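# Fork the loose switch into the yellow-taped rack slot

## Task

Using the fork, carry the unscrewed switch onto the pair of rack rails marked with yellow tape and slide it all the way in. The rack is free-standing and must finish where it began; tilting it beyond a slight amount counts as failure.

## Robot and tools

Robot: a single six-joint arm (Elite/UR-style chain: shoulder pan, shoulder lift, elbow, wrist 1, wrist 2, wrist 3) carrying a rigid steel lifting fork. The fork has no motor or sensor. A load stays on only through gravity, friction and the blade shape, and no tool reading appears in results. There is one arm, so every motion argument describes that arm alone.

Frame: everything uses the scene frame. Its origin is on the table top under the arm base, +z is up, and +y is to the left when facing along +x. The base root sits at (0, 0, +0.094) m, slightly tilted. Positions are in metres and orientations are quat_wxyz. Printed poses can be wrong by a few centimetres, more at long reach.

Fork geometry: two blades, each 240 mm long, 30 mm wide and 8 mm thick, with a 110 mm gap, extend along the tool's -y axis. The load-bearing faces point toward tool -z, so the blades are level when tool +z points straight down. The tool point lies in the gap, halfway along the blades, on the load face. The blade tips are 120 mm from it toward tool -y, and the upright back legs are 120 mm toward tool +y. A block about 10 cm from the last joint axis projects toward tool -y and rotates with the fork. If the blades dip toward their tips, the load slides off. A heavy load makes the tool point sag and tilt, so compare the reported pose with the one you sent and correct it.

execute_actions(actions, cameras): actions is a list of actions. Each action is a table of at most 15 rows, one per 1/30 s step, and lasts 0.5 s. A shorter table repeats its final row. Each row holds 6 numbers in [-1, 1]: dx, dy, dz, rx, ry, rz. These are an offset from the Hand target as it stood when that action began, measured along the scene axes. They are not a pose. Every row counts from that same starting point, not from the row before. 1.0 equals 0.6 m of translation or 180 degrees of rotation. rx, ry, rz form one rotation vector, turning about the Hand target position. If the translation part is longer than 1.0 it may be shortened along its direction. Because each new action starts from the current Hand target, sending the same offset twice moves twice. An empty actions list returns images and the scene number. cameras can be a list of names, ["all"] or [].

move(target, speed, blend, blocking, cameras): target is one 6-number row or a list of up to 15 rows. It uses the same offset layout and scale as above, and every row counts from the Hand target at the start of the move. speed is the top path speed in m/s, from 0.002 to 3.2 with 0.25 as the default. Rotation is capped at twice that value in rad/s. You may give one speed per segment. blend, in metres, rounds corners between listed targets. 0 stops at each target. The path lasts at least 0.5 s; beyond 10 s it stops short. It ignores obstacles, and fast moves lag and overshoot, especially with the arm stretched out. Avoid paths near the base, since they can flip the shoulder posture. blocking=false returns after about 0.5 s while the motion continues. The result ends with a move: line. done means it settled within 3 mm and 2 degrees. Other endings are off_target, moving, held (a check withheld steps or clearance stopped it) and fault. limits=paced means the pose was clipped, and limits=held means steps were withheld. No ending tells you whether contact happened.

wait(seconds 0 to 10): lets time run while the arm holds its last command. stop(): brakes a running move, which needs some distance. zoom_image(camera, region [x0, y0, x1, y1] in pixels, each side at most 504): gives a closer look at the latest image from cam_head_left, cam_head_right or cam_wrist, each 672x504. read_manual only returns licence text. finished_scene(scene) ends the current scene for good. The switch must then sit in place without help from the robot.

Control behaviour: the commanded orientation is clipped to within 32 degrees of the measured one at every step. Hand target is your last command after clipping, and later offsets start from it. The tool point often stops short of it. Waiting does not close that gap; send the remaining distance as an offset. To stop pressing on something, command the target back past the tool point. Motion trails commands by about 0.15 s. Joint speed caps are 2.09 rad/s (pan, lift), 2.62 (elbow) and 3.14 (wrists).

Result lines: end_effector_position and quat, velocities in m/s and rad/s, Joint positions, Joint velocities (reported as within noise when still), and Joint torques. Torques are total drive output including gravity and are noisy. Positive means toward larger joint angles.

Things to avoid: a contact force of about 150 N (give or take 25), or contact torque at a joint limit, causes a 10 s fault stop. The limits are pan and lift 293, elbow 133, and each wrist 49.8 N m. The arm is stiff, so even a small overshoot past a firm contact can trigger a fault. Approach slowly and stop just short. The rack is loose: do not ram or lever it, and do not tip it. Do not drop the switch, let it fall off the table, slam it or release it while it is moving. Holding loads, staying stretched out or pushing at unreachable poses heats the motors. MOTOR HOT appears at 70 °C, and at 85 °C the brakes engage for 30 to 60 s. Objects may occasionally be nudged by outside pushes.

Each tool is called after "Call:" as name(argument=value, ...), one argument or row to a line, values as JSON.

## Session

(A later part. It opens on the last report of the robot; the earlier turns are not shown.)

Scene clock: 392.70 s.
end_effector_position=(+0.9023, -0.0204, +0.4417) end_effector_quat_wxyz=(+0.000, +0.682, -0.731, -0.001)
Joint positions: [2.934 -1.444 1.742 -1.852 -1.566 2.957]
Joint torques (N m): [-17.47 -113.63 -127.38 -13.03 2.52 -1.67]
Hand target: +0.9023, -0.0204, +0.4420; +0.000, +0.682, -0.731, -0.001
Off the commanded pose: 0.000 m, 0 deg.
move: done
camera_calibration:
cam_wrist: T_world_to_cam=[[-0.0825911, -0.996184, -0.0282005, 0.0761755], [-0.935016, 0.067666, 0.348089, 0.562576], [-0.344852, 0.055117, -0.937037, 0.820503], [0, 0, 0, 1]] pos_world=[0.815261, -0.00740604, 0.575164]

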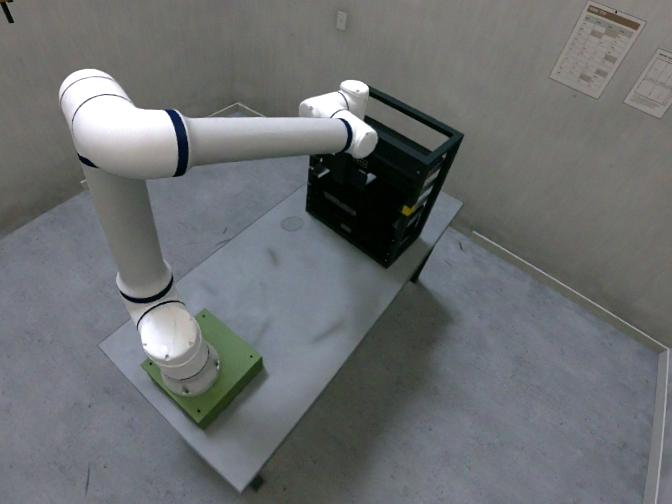

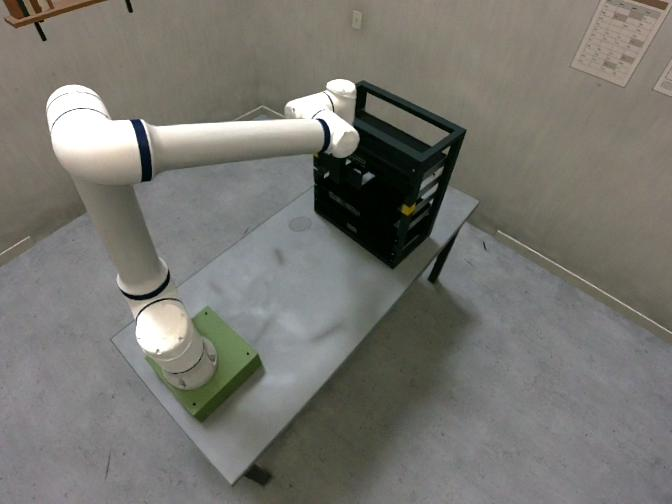

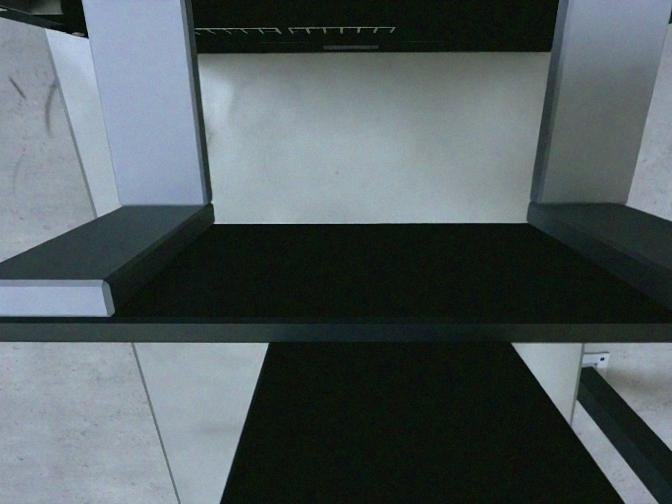

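Call:
move(
  target=[0.0, 0.0, 0.0067, 0, 0, 0],
  speed=0.02,
)

Call:
move(
  target=[0.0, 0.0, 0.005, 0, 0, 0],
  speed=0.02,
  cameras=["all"],
)

Call:
zoom_image(
  camera="cam_head_right",
  region=[290, 70, 480, 280],
)

Call:
zoom_image(
  camera="cam_head_left",
  region=[290, 70, 480, 280],
)

Scene clock: 399.77 s.
end_effector_position=(+0.9023, -0.0204, +0.4458) end_effector_quat_wxyz=(+0.000, +0.682, -0.731, -0.001)
Joint positions: [2.933 -1.446 1.736 -1.845 -1.566 2.957]
Joint torques (N m): [-18.15 -126.93 -143.24 -18.98 1.43 -1.61]
Hand target: +0.9023, -0.0204, +0.4460; +0.000, +0.682, -0.731, -0.001
Off the commanded pose: 0.000 m, 0 deg.
move: done

Scene clock: 400.47 s.
end_effector_position=(+0.9023, -0.0204, +0.4488) end_effector_quat_wxyz=(+0.000, +0.682, -0.731, -0.001)
Joint positions: [2.933 -1.447 1.732 -1.84 -1.566 2.957]
Joint torques (N m): [-18.88 -125.29 -143.25 -18.76 0.89 -1.94]
Hand target: +0.9023, -0.0204, +0.4490; +0.000, +0.682, -0.731, -0.001
Off the commanded pose: 0.000 m, 0 deg.
move: done
camera_calibration:
cam_wrist: T_world_to_cam=[[-0.0825886, -0.996184, -0.0282164, 0.0763911], [-0.935093, 0.0676703, 0.347881, 0.560381], [-0.344644, 0.055116, -0.937114, 0.827065], [0, 0, 0, 1]] pos_world=[0.815361, -0.00740604, 0.582264]

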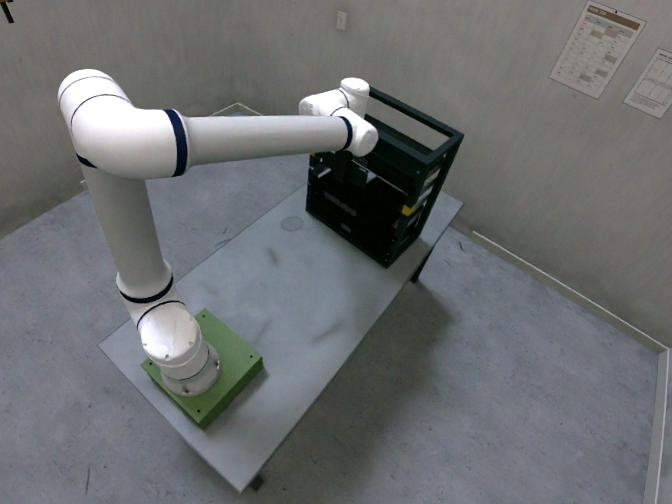

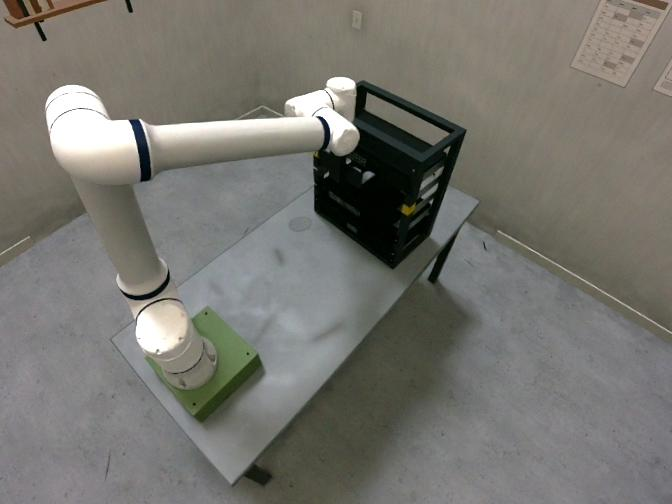

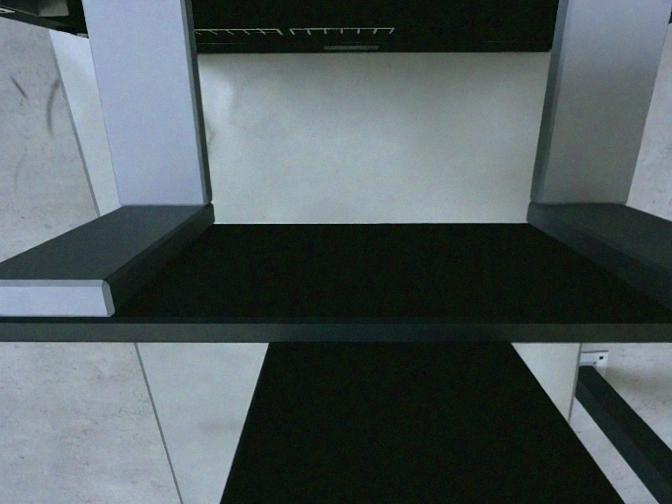

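Scaled by 2.400.

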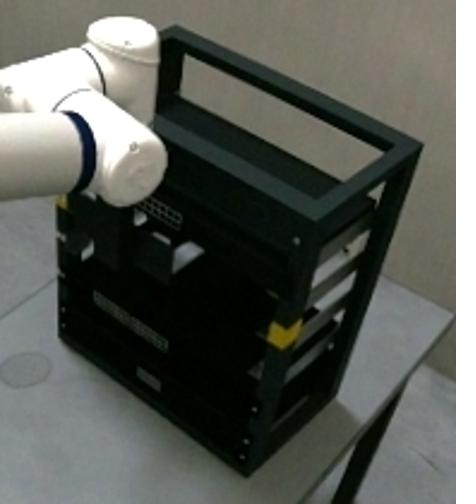

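Scaled by 2.400.

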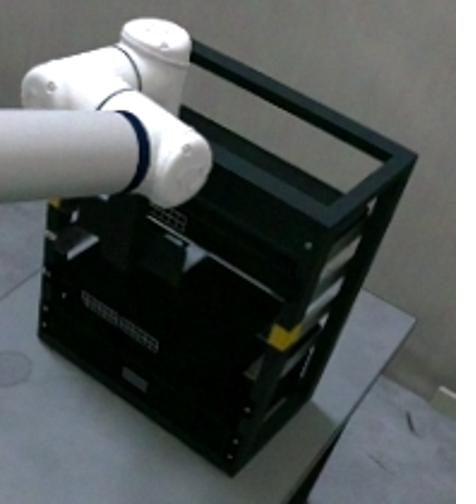

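Call:
zoom_image(
  camera="cam_head_left",
  region=[330, 140, 430, 215],
)

Call:
zoom_image(
  camera="cam_head_right",
  region=[330, 140, 430, 215],
)

Scaled by 5.040.

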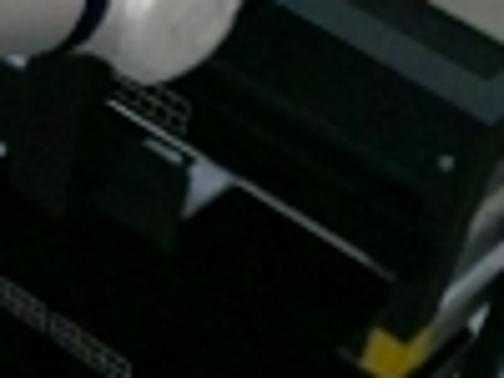

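Scaled by 5.040.

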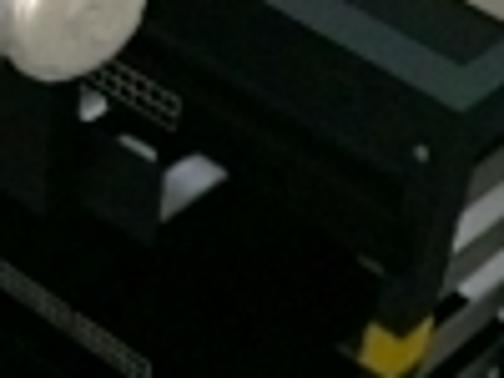

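Call:
move(
  target=[-0.1081, 0.0076, 0.0, 0, 0, 0],
  speed=0.06,
  cameras=["all"],
)

Call:
zoom_image(
  camera="cam_head_right",
  region=[310, 110, 460, 230],
)

Call:
zoom_image(
  camera="cam_head_left",
  region=[310, 110, 460, 230],
)

Scene clock: 464.30 s.
end_effector_position=(+0.8376, -0.0159, +0.4490) end_effector_quat_wxyz=(+0.000, +0.682, -0.731, -0.001)
Joint positions: [2.916 -1.555 1.846 -1.846 -1.567 2.939]
Joint torques (N m): [-22.37 -110.69 -117.29 -23.96 0.74 -2.23]
Hand target: +0.8375, -0.0158, +0.4490; +0.000, +0.682, -0.731, -0.001
Off the commanded pose: 0.000 m, 0 deg.
move: done
camera_calibration:
cam_wrist: T_world_to_cam=[[-0.0825886, -0.996184, -0.0282164, 0.0755361], [-0.935093, 0.0676703, 0.347881, 0.499507], [-0.344644, 0.055116, -0.937114, 0.804706], [0, 0, 0, 1]] pos_world=[0.750661, -0.00290604, 0.582464]

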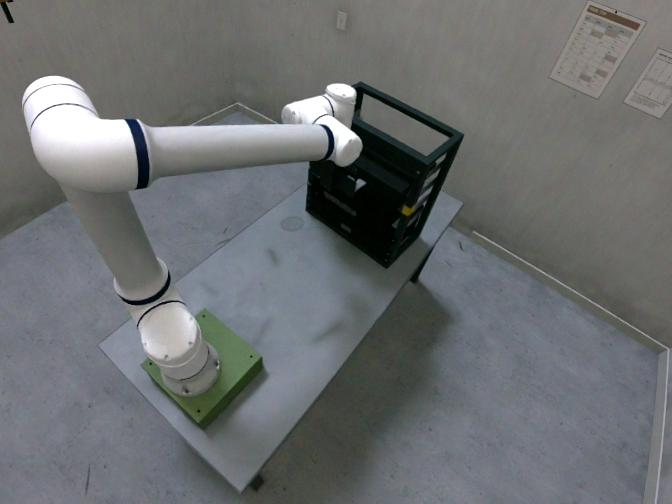

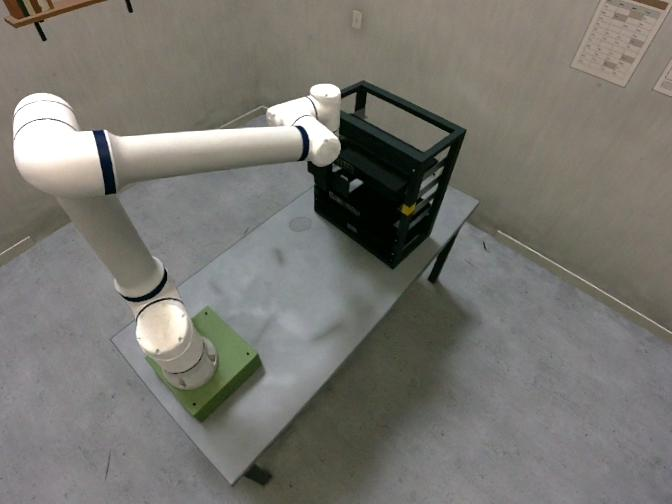

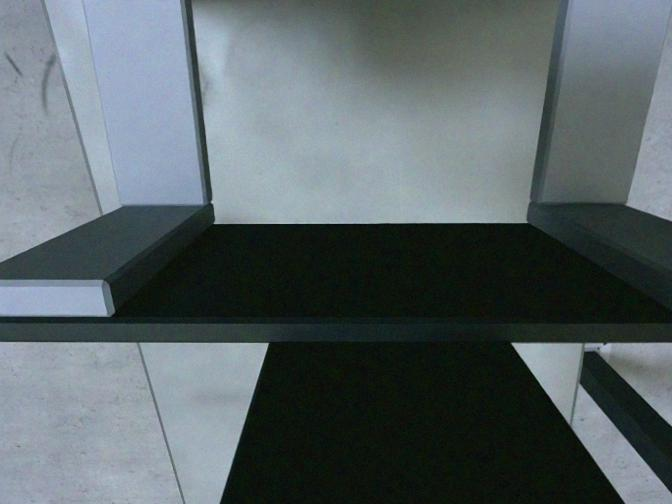

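Scaled by 3.360.

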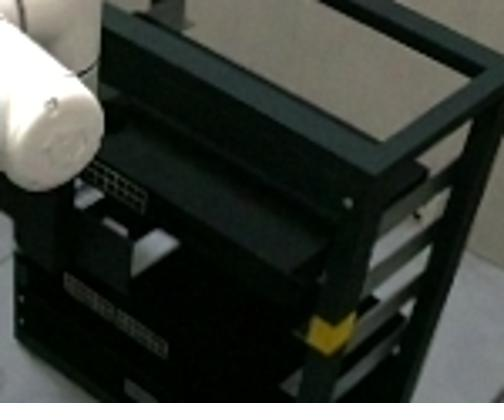

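Scaled by 3.360.

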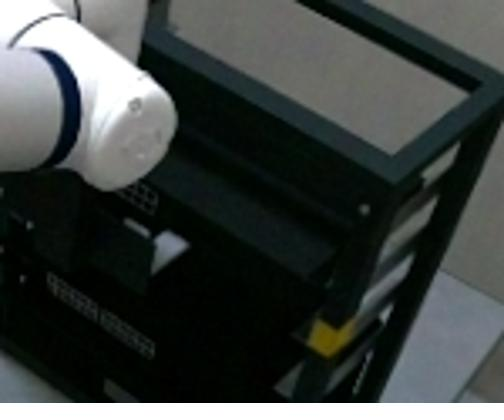

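Call:
move(
  target=[0.0, 0.0, -0.0325, 0, 0, 0],
  speed=0.03,
)

Call:
move(
  target=[0.1064, -0.0075, 0.0, 0, 0, 0],
  speed=0.1,
  cameras=["all"],
)

Call:
zoom_image(
  camera="cam_head_right",
  region=[310, 110, 460, 230],
)

Scene clock: 468.57 s.
end_effector_position=(+0.8375, -0.0159, +0.4297) end_effector_quat_wxyz=(+0.000, +0.682, -0.731, -0.001)
Joint positions: [2.916 -1.545 1.872 -1.882 -1.566 2.939]
Joint torques (N m): [1.43 -51.05 -74.25 -9.91 -0.11 3.48]
Hand target: +0.8375, -0.0158, +0.4295; +0.000, +0.682, -0.731, -0.001
Off the commanded pose: 0.000 m, 0 deg.
move: done

Scene clock: 469.77 s.
end_effector_position=(+0.9012, -0.0203, +0.4295) end_effector_quat_wxyz=(+0.000, +0.682, -0.731, -0.001)
Joint positions: [2.933 -1.44 1.76 -1.874 -1.566 2.956]
Joint torques (N m): [10.1 -60.73 -98.74 -5.18 0.11 3.32]
Hand target: +0.9013, -0.0203, +0.4295; +0.000, +0.682, -0.731, -0.001
Off the commanded pose: 0.000 m, 0 deg.
move: done
camera_calibration:
cam_wrist: T_world_to_cam=[[-0.0825827, -0.996184, -0.0282268, 0.0758481], [-0.935126, 0.0676664, 0.347793, 0.566043], [-0.344556, 0.0551173, -0.937146, 0.808506], [0, 0, 0, 1]] pos_world=[0.814161, -0.00730604, 0.562964]

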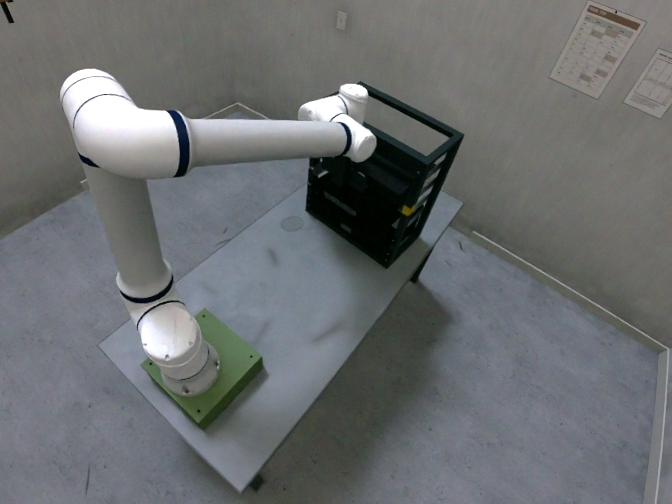

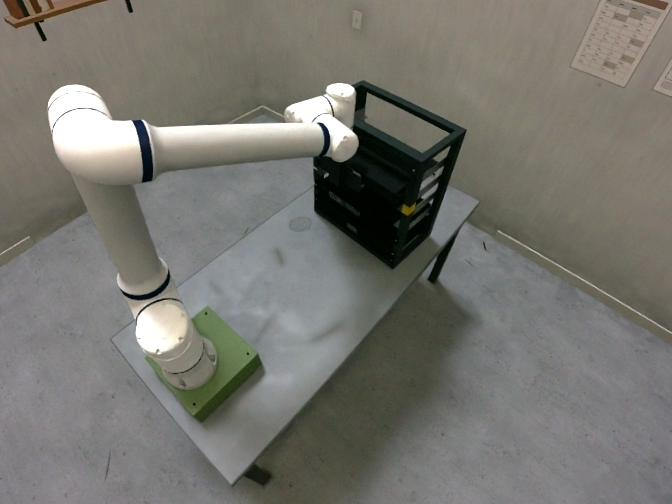

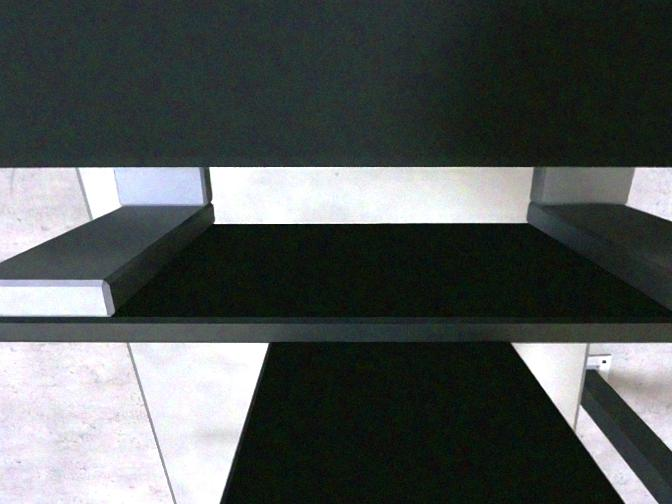

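Scaled by 3.360.

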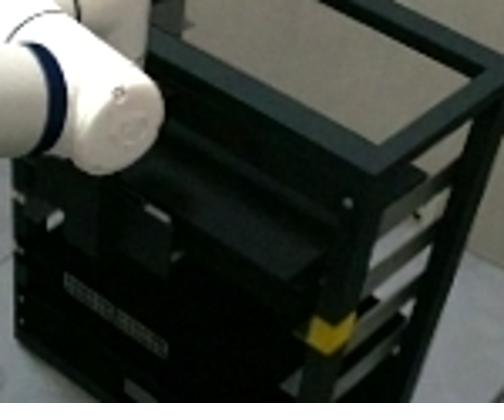

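Call:
move(
  target=[0.0, 0.0, 0.0325, 0, 0, 0],
  speed=0.03,
  cameras=["cam_wrist", "cam_head_left"],
)

Call:
zoom_image(
  camera="cam_head_left",
  region=[310, 110, 460, 230],
)

Scene clock: 474.60 s.
end_effector_position=(+0.9013, -0.0203, +0.4487) end_effector_quat_wxyz=(+0.000, +0.682, -0.731, -0.001)
Joint positions: [2.933 -1.449 1.734 -1.84 -1.566 2.956]
Joint torques (N m): [-13.54 -123.37 -140.6 -16.39 3.09 -1.85]
Hand target: +0.9013, -0.0203, +0.4490; +0.000, +0.682, -0.731, -0.001
Off the commanded pose: 0.000 m, 0 deg.
move: done
camera_calibration:
cam_wrist: T_world_to_cam=[[-0.08259, -0.996184, -0.0282159, 0.076398], [-0.935093, 0.0676719, 0.347881, 0.559381], [-0.344644, 0.055116, -0.937114, 0.826587], [0, 0, 0, 1]] pos_world=[0.814261, -0.00730604, 0.582164]
Images, in order (width x height): cam_head_left 672x504, cam_wrist 672x504.

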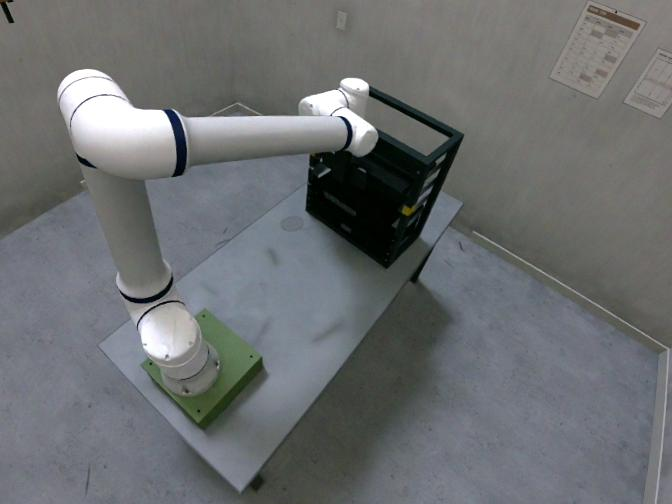

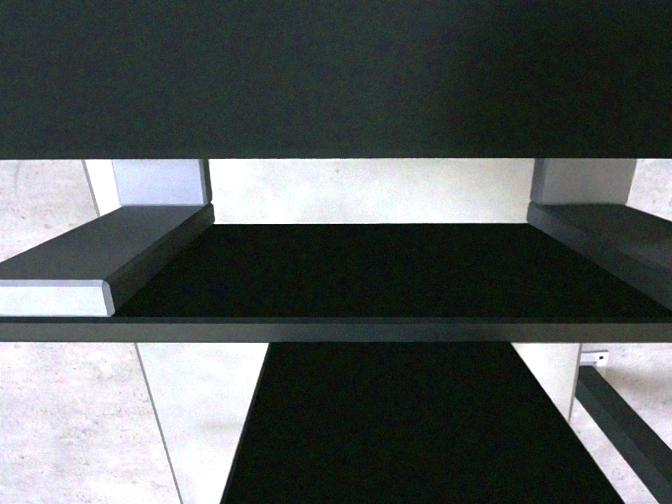

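Scaled by 3.360.

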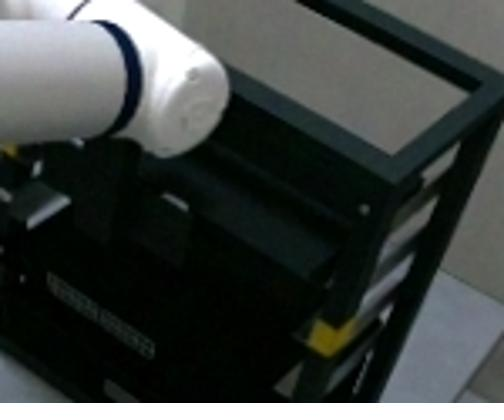

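Call:
move(
  target=[-0.4405, 0.032, 0.0, 0, 0, 0],
  speed=0.1,
  cameras=["all"],
)

Call:
zoom_image(
  camera="cam_head_right",
  region=[260, 110, 460, 270],
)

Call:
zoom_image(
  camera="cam_head_left",
  region=[260, 110, 460, 270],
)

Scene clock: 484.80 s.
end_effector_position=(+0.6372, -0.0012, +0.4490) end_effector_quat_wxyz=(+0.000, +0.682, -0.731, -0.001)
Joint positions: [2.832 -1.921 2.14 -1.774 -1.568 2.855]
Joint torques (N m): [-21.16 -62.79 -117 -16.4 2.27 -2.12]
Hand target: +0.6370, -0.0011, +0.4490; +0.000, +0.682, -0.731, -0.001
Off the commanded pose: 0.000 m, 0 deg.
move: done
camera_calibration:
cam_wrist: T_world_to_cam=[[-0.0825551, -0.99619, -0.0281226, 0.0735482], [-0.935096, 0.0676717, 0.347875, 0.311031], [-0.344646, 0.0550162, -0.937119, 0.7348], [0, 0, 0, 1]] pos_world=[0.550161, 0.0117941, 0.582464]

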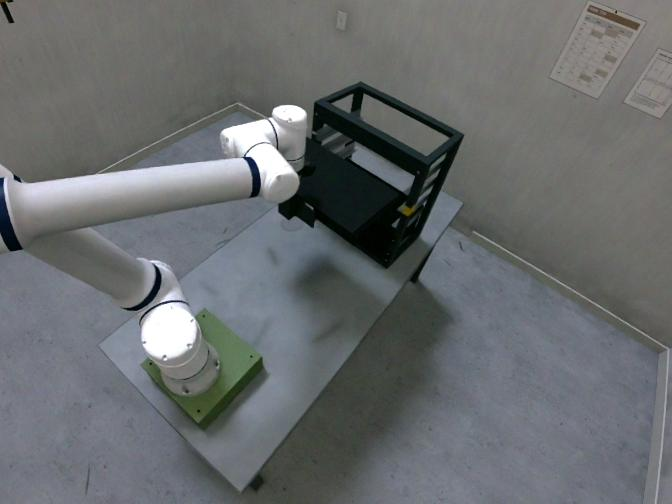

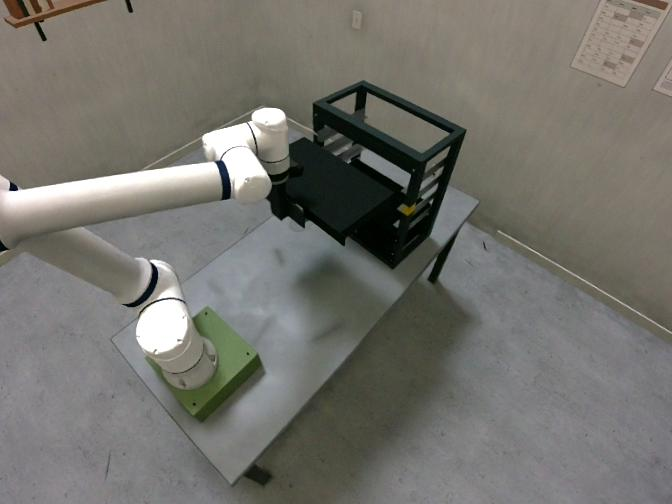

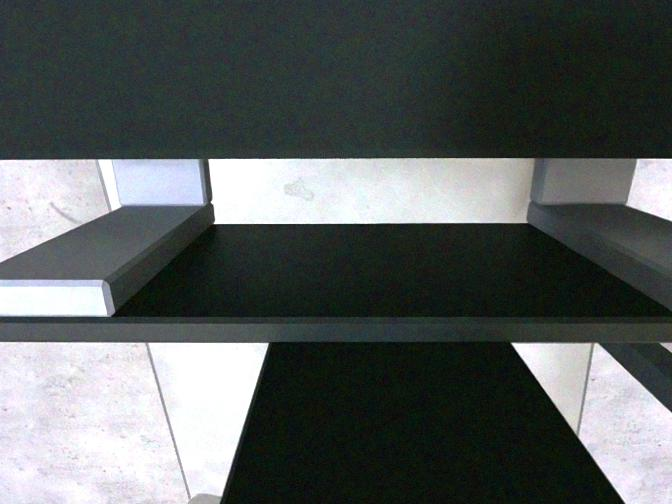

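Scaled by 2.520.

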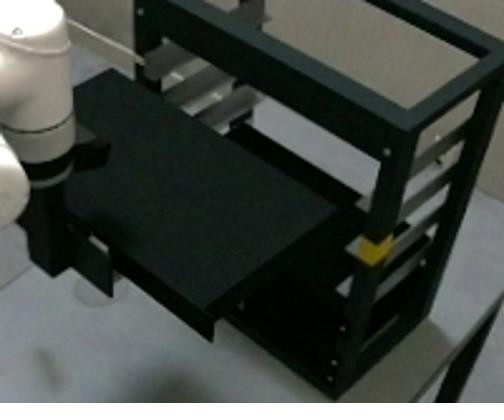

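Scaled by 2.520.

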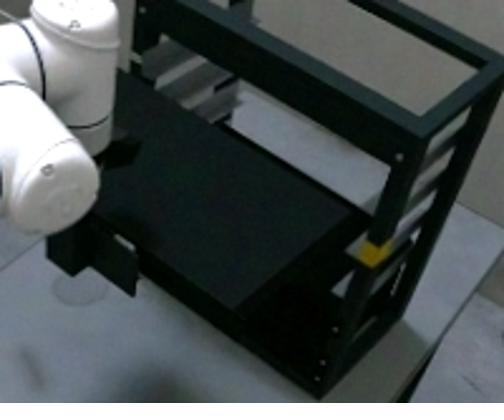

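Call:
move(
  target=[
    [0.0, 0.0, -0.1482, 0, 0, 0],
    [0.4405, -0.032, -0.1482, 0, 0, 0],
  ],
  speed=[0.1, 0.08],
  cameras=["all"],
)

Call:
zoom_image(
  camera="cam_head_right",
  region=[290, 110, 460, 250],
)

Call:
zoom_image(
  camera="cam_head_left",
  region=[290, 110, 460, 250],
)

Scene clock: 502.63 s.
end_effector_position=(+0.9011, -0.0203, +0.3601) end_effector_quat_wxyz=(+0.000, +0.682, -0.731, -0.001)
Joint positions: [2.934 -1.399 1.842 -1.998 -1.566 2.957]
Joint torques (N m): [9.66 -97.18 -133.75 -16.41 1.66 3.39]
Hand target: +0.9013, -0.0203, +0.3601; +0.000, +0.682, -0.731, -0.001
Off the commanded pose: 0.000 m, 0 deg.
move: done
camera_calibration:
cam_wrist: T_world_to_cam=[[-0.0825827, -0.996184, -0.0282268, 0.0738892], [-0.935126, 0.0676664, 0.347793, 0.59018], [-0.344556, 0.0551173, -0.937146, 0.743468], [0, 0, 0, 1]] pos_world=[0.814161, -0.00730604, 0.493564]

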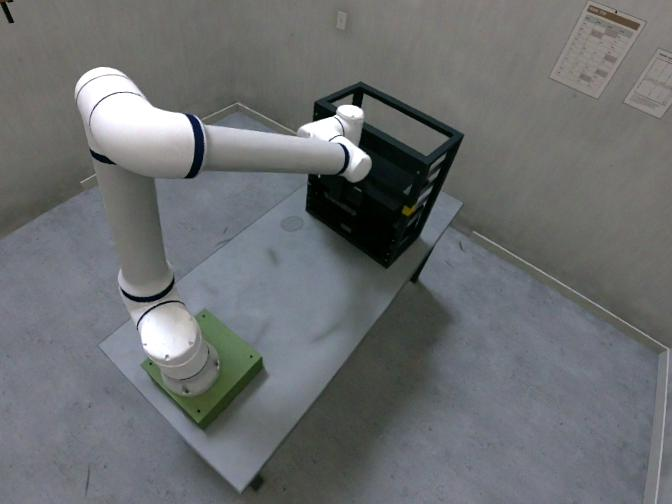

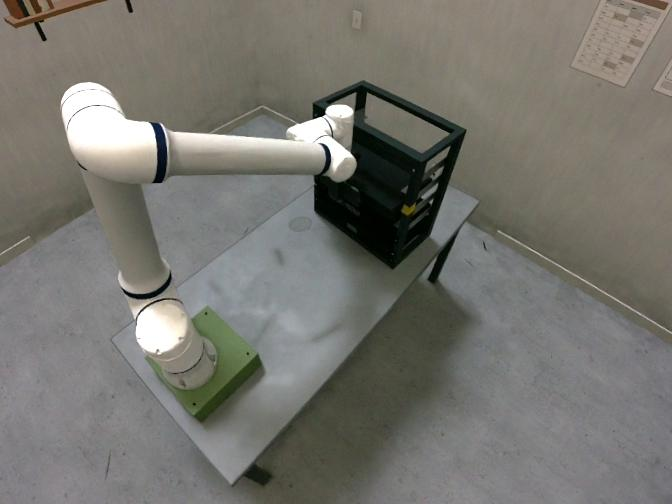

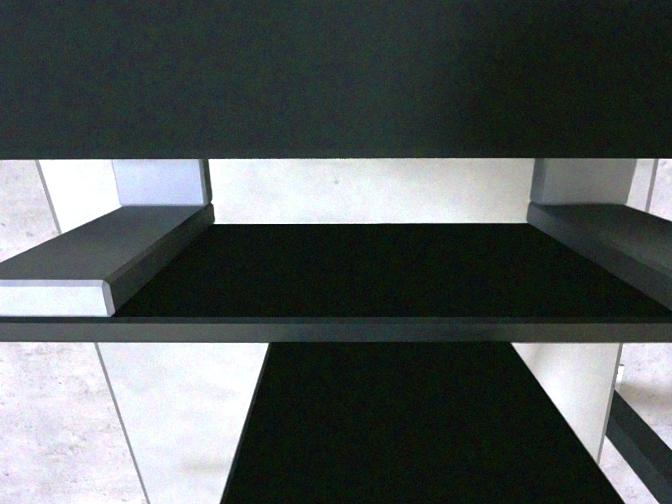

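Scaled by 2.965.

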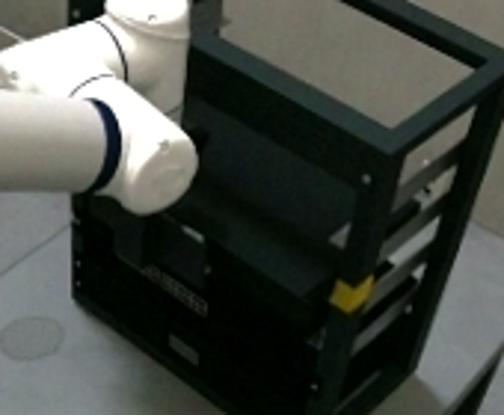

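Scaled by 2.965.

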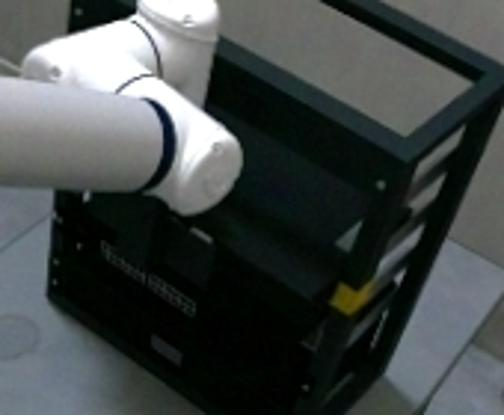

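Call:
move(
  target=[0.0, 0.0, -0.0368, 0, 0, 0],
  speed=0.03,
  cameras=["cam_wrist", "cam_head_right"],
)

Call:
zoom_image(
  camera="cam_head_right",
  region=[310, 140, 440, 250],
)

Scene clock: 506.30 s.
end_effector_position=(+0.9013, -0.0203, +0.3382) end_effector_quat_wxyz=(+0.000, +0.682, -0.731, -0.001)
Joint positions: [2.934 -1.382 1.865 -2.037 -1.566 2.957]
Joint torques (N m): [6.18 -61.64 -69.11 -9.83 1.98 3.48]
Hand target: +0.9013, -0.0203, +0.3380; +0.000, +0.682, -0.731, -0.001
Off the commanded pose: 0.000 m, 0 deg.
move: done
camera_calibration:
cam_wrist: T_world_to_cam=[[-0.0825827, -0.996184, -0.0282268, 0.0732876], [-0.935126, 0.0676664, 0.347793, 0.597983], [-0.344556, 0.0551173, -0.937146, 0.723014], [0, 0, 0, 1]] pos_world=[0.814361, -0.00730604, 0.471664]
Images, in order (width x height): cam_head_right 672x504, cam_wrist 672x504.

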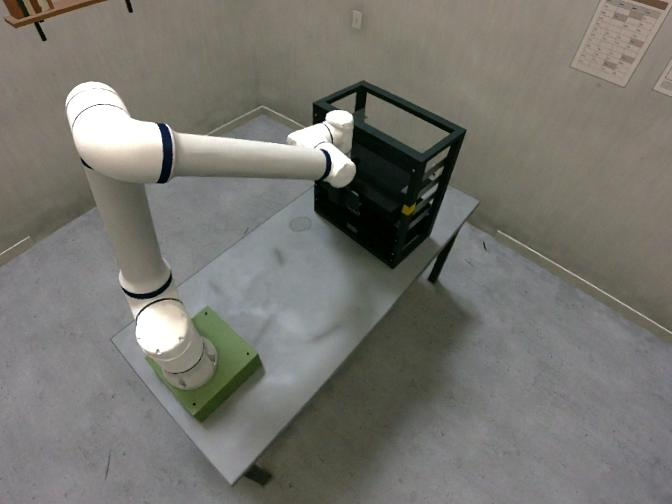

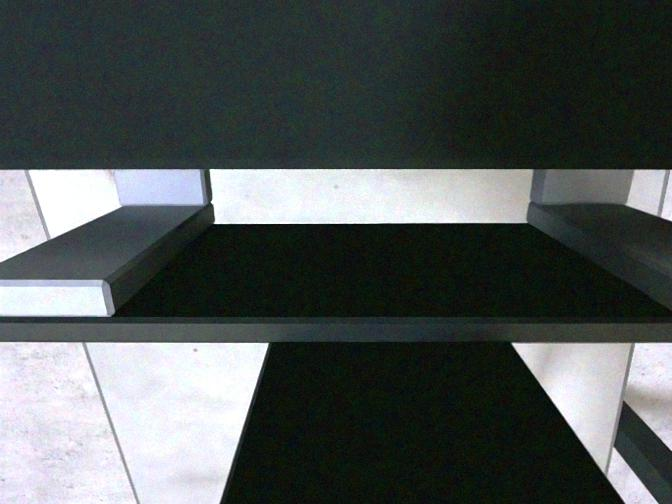

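Scaled by 3.877.

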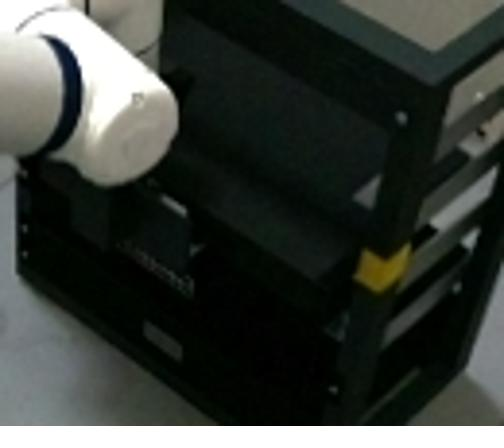

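Call:
move(
  target=[
    [-0.4073, 0.0295, 0.0, 0, 0, 0],
    [-0.4073, 0.0295, 0.0623, 0, 0, 0],
  ],
  speed=[0.15, 0.1],
  cameras=["cam_wrist", "cam_head_right", "cam_head_left"],
)

Call:
zoom_image(
  camera="cam_head_right",
  region=[290, 110, 460, 250],
)

Call:
zoom_image(
  camera="cam_head_left",
  region=[290, 110, 460, 250],
)

Scene clock: 521.30 s.
end_effector_position=(+0.6569, -0.0026, +0.3752) end_effector_quat_wxyz=(+0.000, +0.682, -0.731, -0.001)
Joint positions: [2.843 -1.839 2.222 -1.938 -1.568 2.867]
Joint torques (N m): [-21.01 -44.44 -96.95 -4.89 1.49 -2.15]
Hand target: +0.6569, -0.0026, +0.3754; +0.000, +0.682, -0.731, -0.001
Off the commanded pose: 0.000 m, 0 deg.
move: done
camera_calibration:
cam_wrist: T_world_to_cam=[[-0.0825827, -0.996184, -0.0282268, 0.0717812], [-0.935126, 0.0676664, 0.347793, 0.355372], [-0.344556, 0.0551173, -0.937146, 0.672503], [0, 0, 0, 1]] pos_world=[0.569961, 0.010394, 0.508664]

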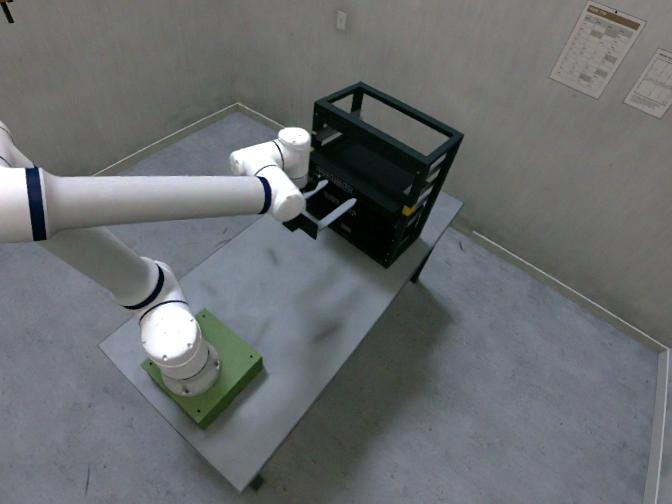

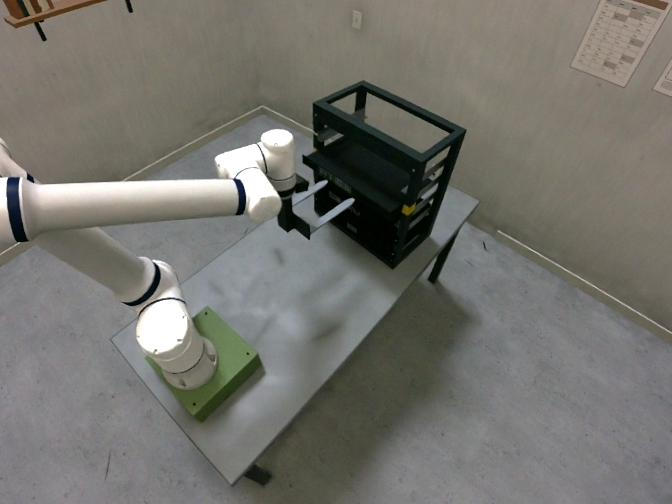

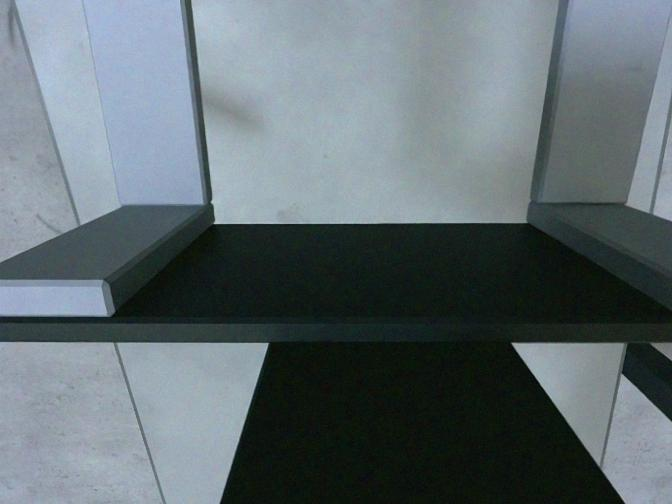

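Scaled by 2.965.

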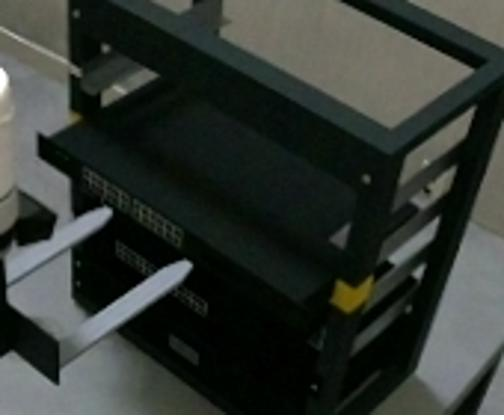

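Scaled by 2.965.

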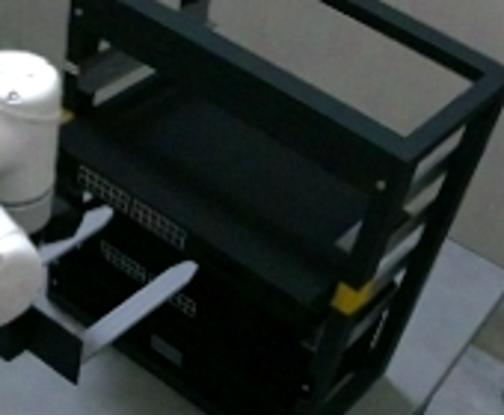

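Call:
move(
  target=[
    [0.03, -0.0022, 0.0, 0, 0, 0],
    [0.128, -0.0093, 0.0, 0, 0, 0],
  ],
  speed=[0.08, 0.03],
  blend=[0.01, 0],
  cameras=["cam_head_right", "cam_head_left"],
)

Call:
zoom_image(
  camera="cam_head_right",
  region=[310, 130, 440, 240],
)

Call:
zoom_image(
  camera="cam_head_left",
  region=[310, 130, 440, 240],
)

Scene clock: 528.40 s.
end_effector_position=(+0.7335, -0.0082, +0.3754) end_effector_quat_wxyz=(+0.000, +0.682, -0.731, -0.001)
Joint positions: [2.88 -1.692 2.11 -1.973 -1.567 2.903]
Joint torques (N m): [8.99 -33.16 -110.5 -16.42 2.95 3.3]
Hand target: +0.7337, -0.0082, +0.3754; +0.000, +0.682, -0.731, -0.001
Off the commanded pose: 0.000 m, 0 deg.
move: done; blend cut to 0.009 m at target 1
Images, in order (width x height): cam_head_left 672x504, cam_head_right 672x504.

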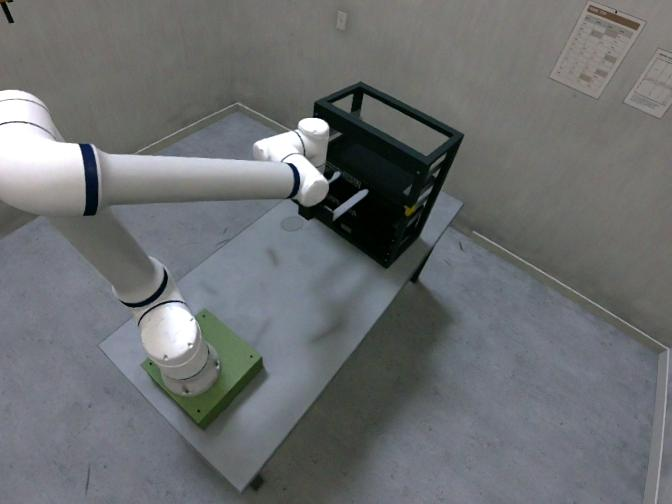

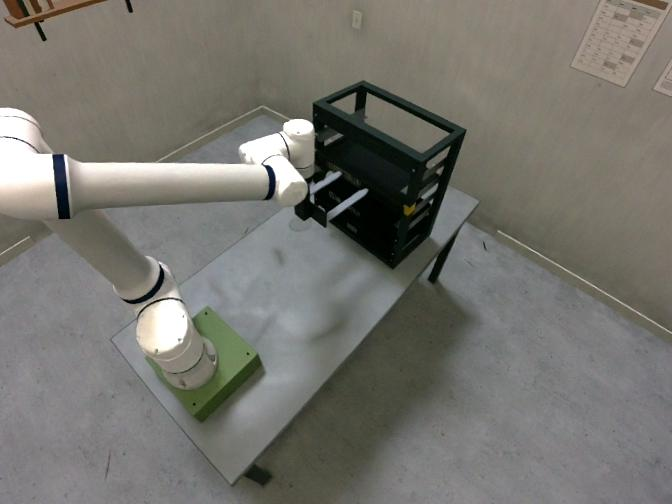

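Scaled by 3.877.

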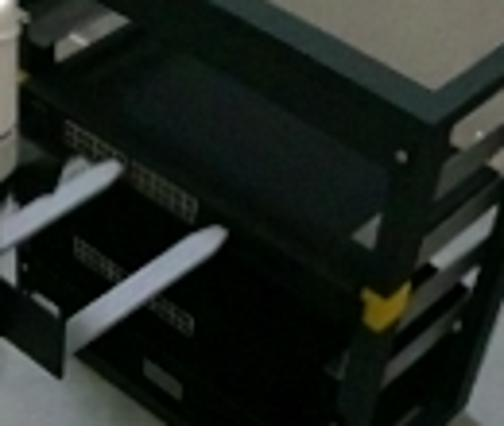

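Scaled by 3.877.

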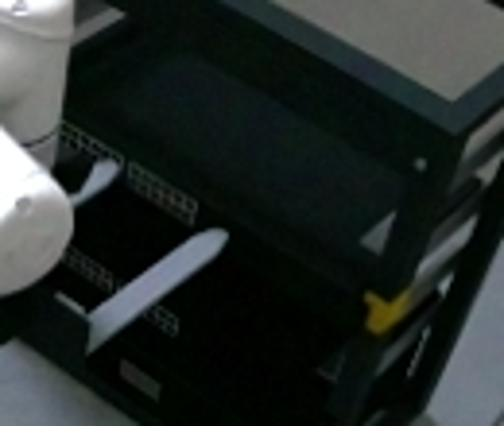

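Call:
move(
  target=[0.00665, -0.00048, 0.0, 0, 0, 0],
  speed=0.02,
)

Call:
move(
  target=[0.0033, -0.00024, 0.0, 0, 0, 0],
  speed=0.02,
)

Call:
move(
  target=[0.0033, -0.00024, 0.0, 0, 0, 0],
  speed=0.02,
  cameras=["cam_head_right", "cam_head_left"],
)

Call:
zoom_image(
  camera="cam_head_right",
  region=[310, 130, 440, 240],
)

Scene clock: 533.47 s.
end_effector_position=(+0.7375, -0.0085, +0.3754) end_effector_quat_wxyz=(+0.000, +0.682, -0.731, -0.001)
Joint positions: [2.882 -1.685 2.104 -1.974 -1.567 2.905]
Joint torques (N m): [8.8 -32.91 -109.03 -16.42 2.25 3.26]
Hand target: +0.7377, -0.0085, +0.3754; +0.000, +0.682, -0.731, -0.001
Off the commanded pose: 0.000 m, 0 deg.
move: done

Scene clock: 534.17 s.
end_effector_position=(+0.7396, -0.0086, +0.3754) end_effector_quat_wxyz=(+0.000, +0.682, -0.731, -0.001)
Joint positions: [2.883 -1.681 2.101 -1.975 -1.567 2.906]
Joint torques (N m): [8.68 -31.48 -109.81 -16.52 3.32 3.45]
Hand target: +0.7397, -0.0086, +0.3754; +0.000, +0.682, -0.731, -0.001
Off the commanded pose: 0.000 m, 0 deg.
move: done

Scene clock: 534.87 s.
end_effector_position=(+0.7416, -0.0088, +0.3754) end_effector_quat_wxyz=(+0.000, +0.682, -0.731, -0.001)
Joint positions: [2.883 -1.677 2.098 -1.975 -1.567 2.907]
Joint torques (N m): [9.68 -33.99 -110.24 -16.56 3.29 3.45]
Hand target: +0.7417, -0.0088, +0.3754; +0.000, +0.682, -0.731, -0.001
Off the commanded pose: 0.000 m, 0 deg.
move: done
Images, in order (width x height): cam_head_left 672x504, cam_head_right 672x504.

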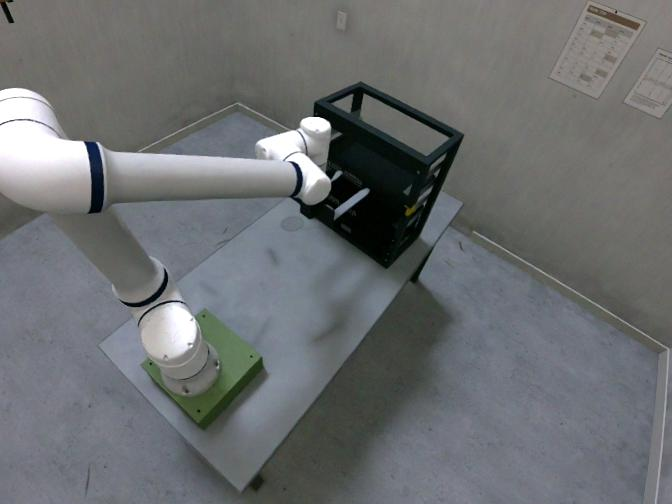

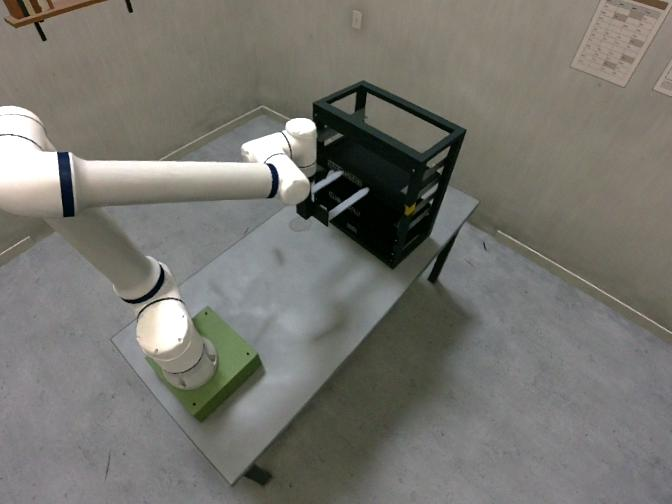

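Scaled by 3.877.

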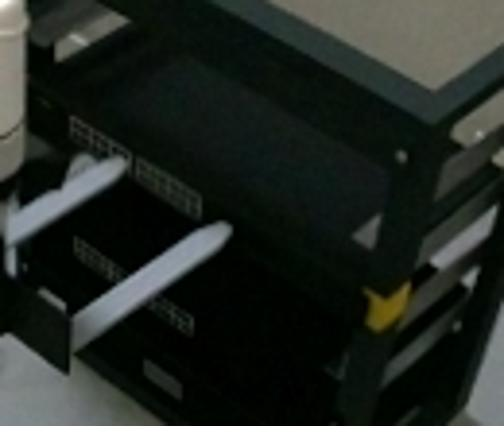

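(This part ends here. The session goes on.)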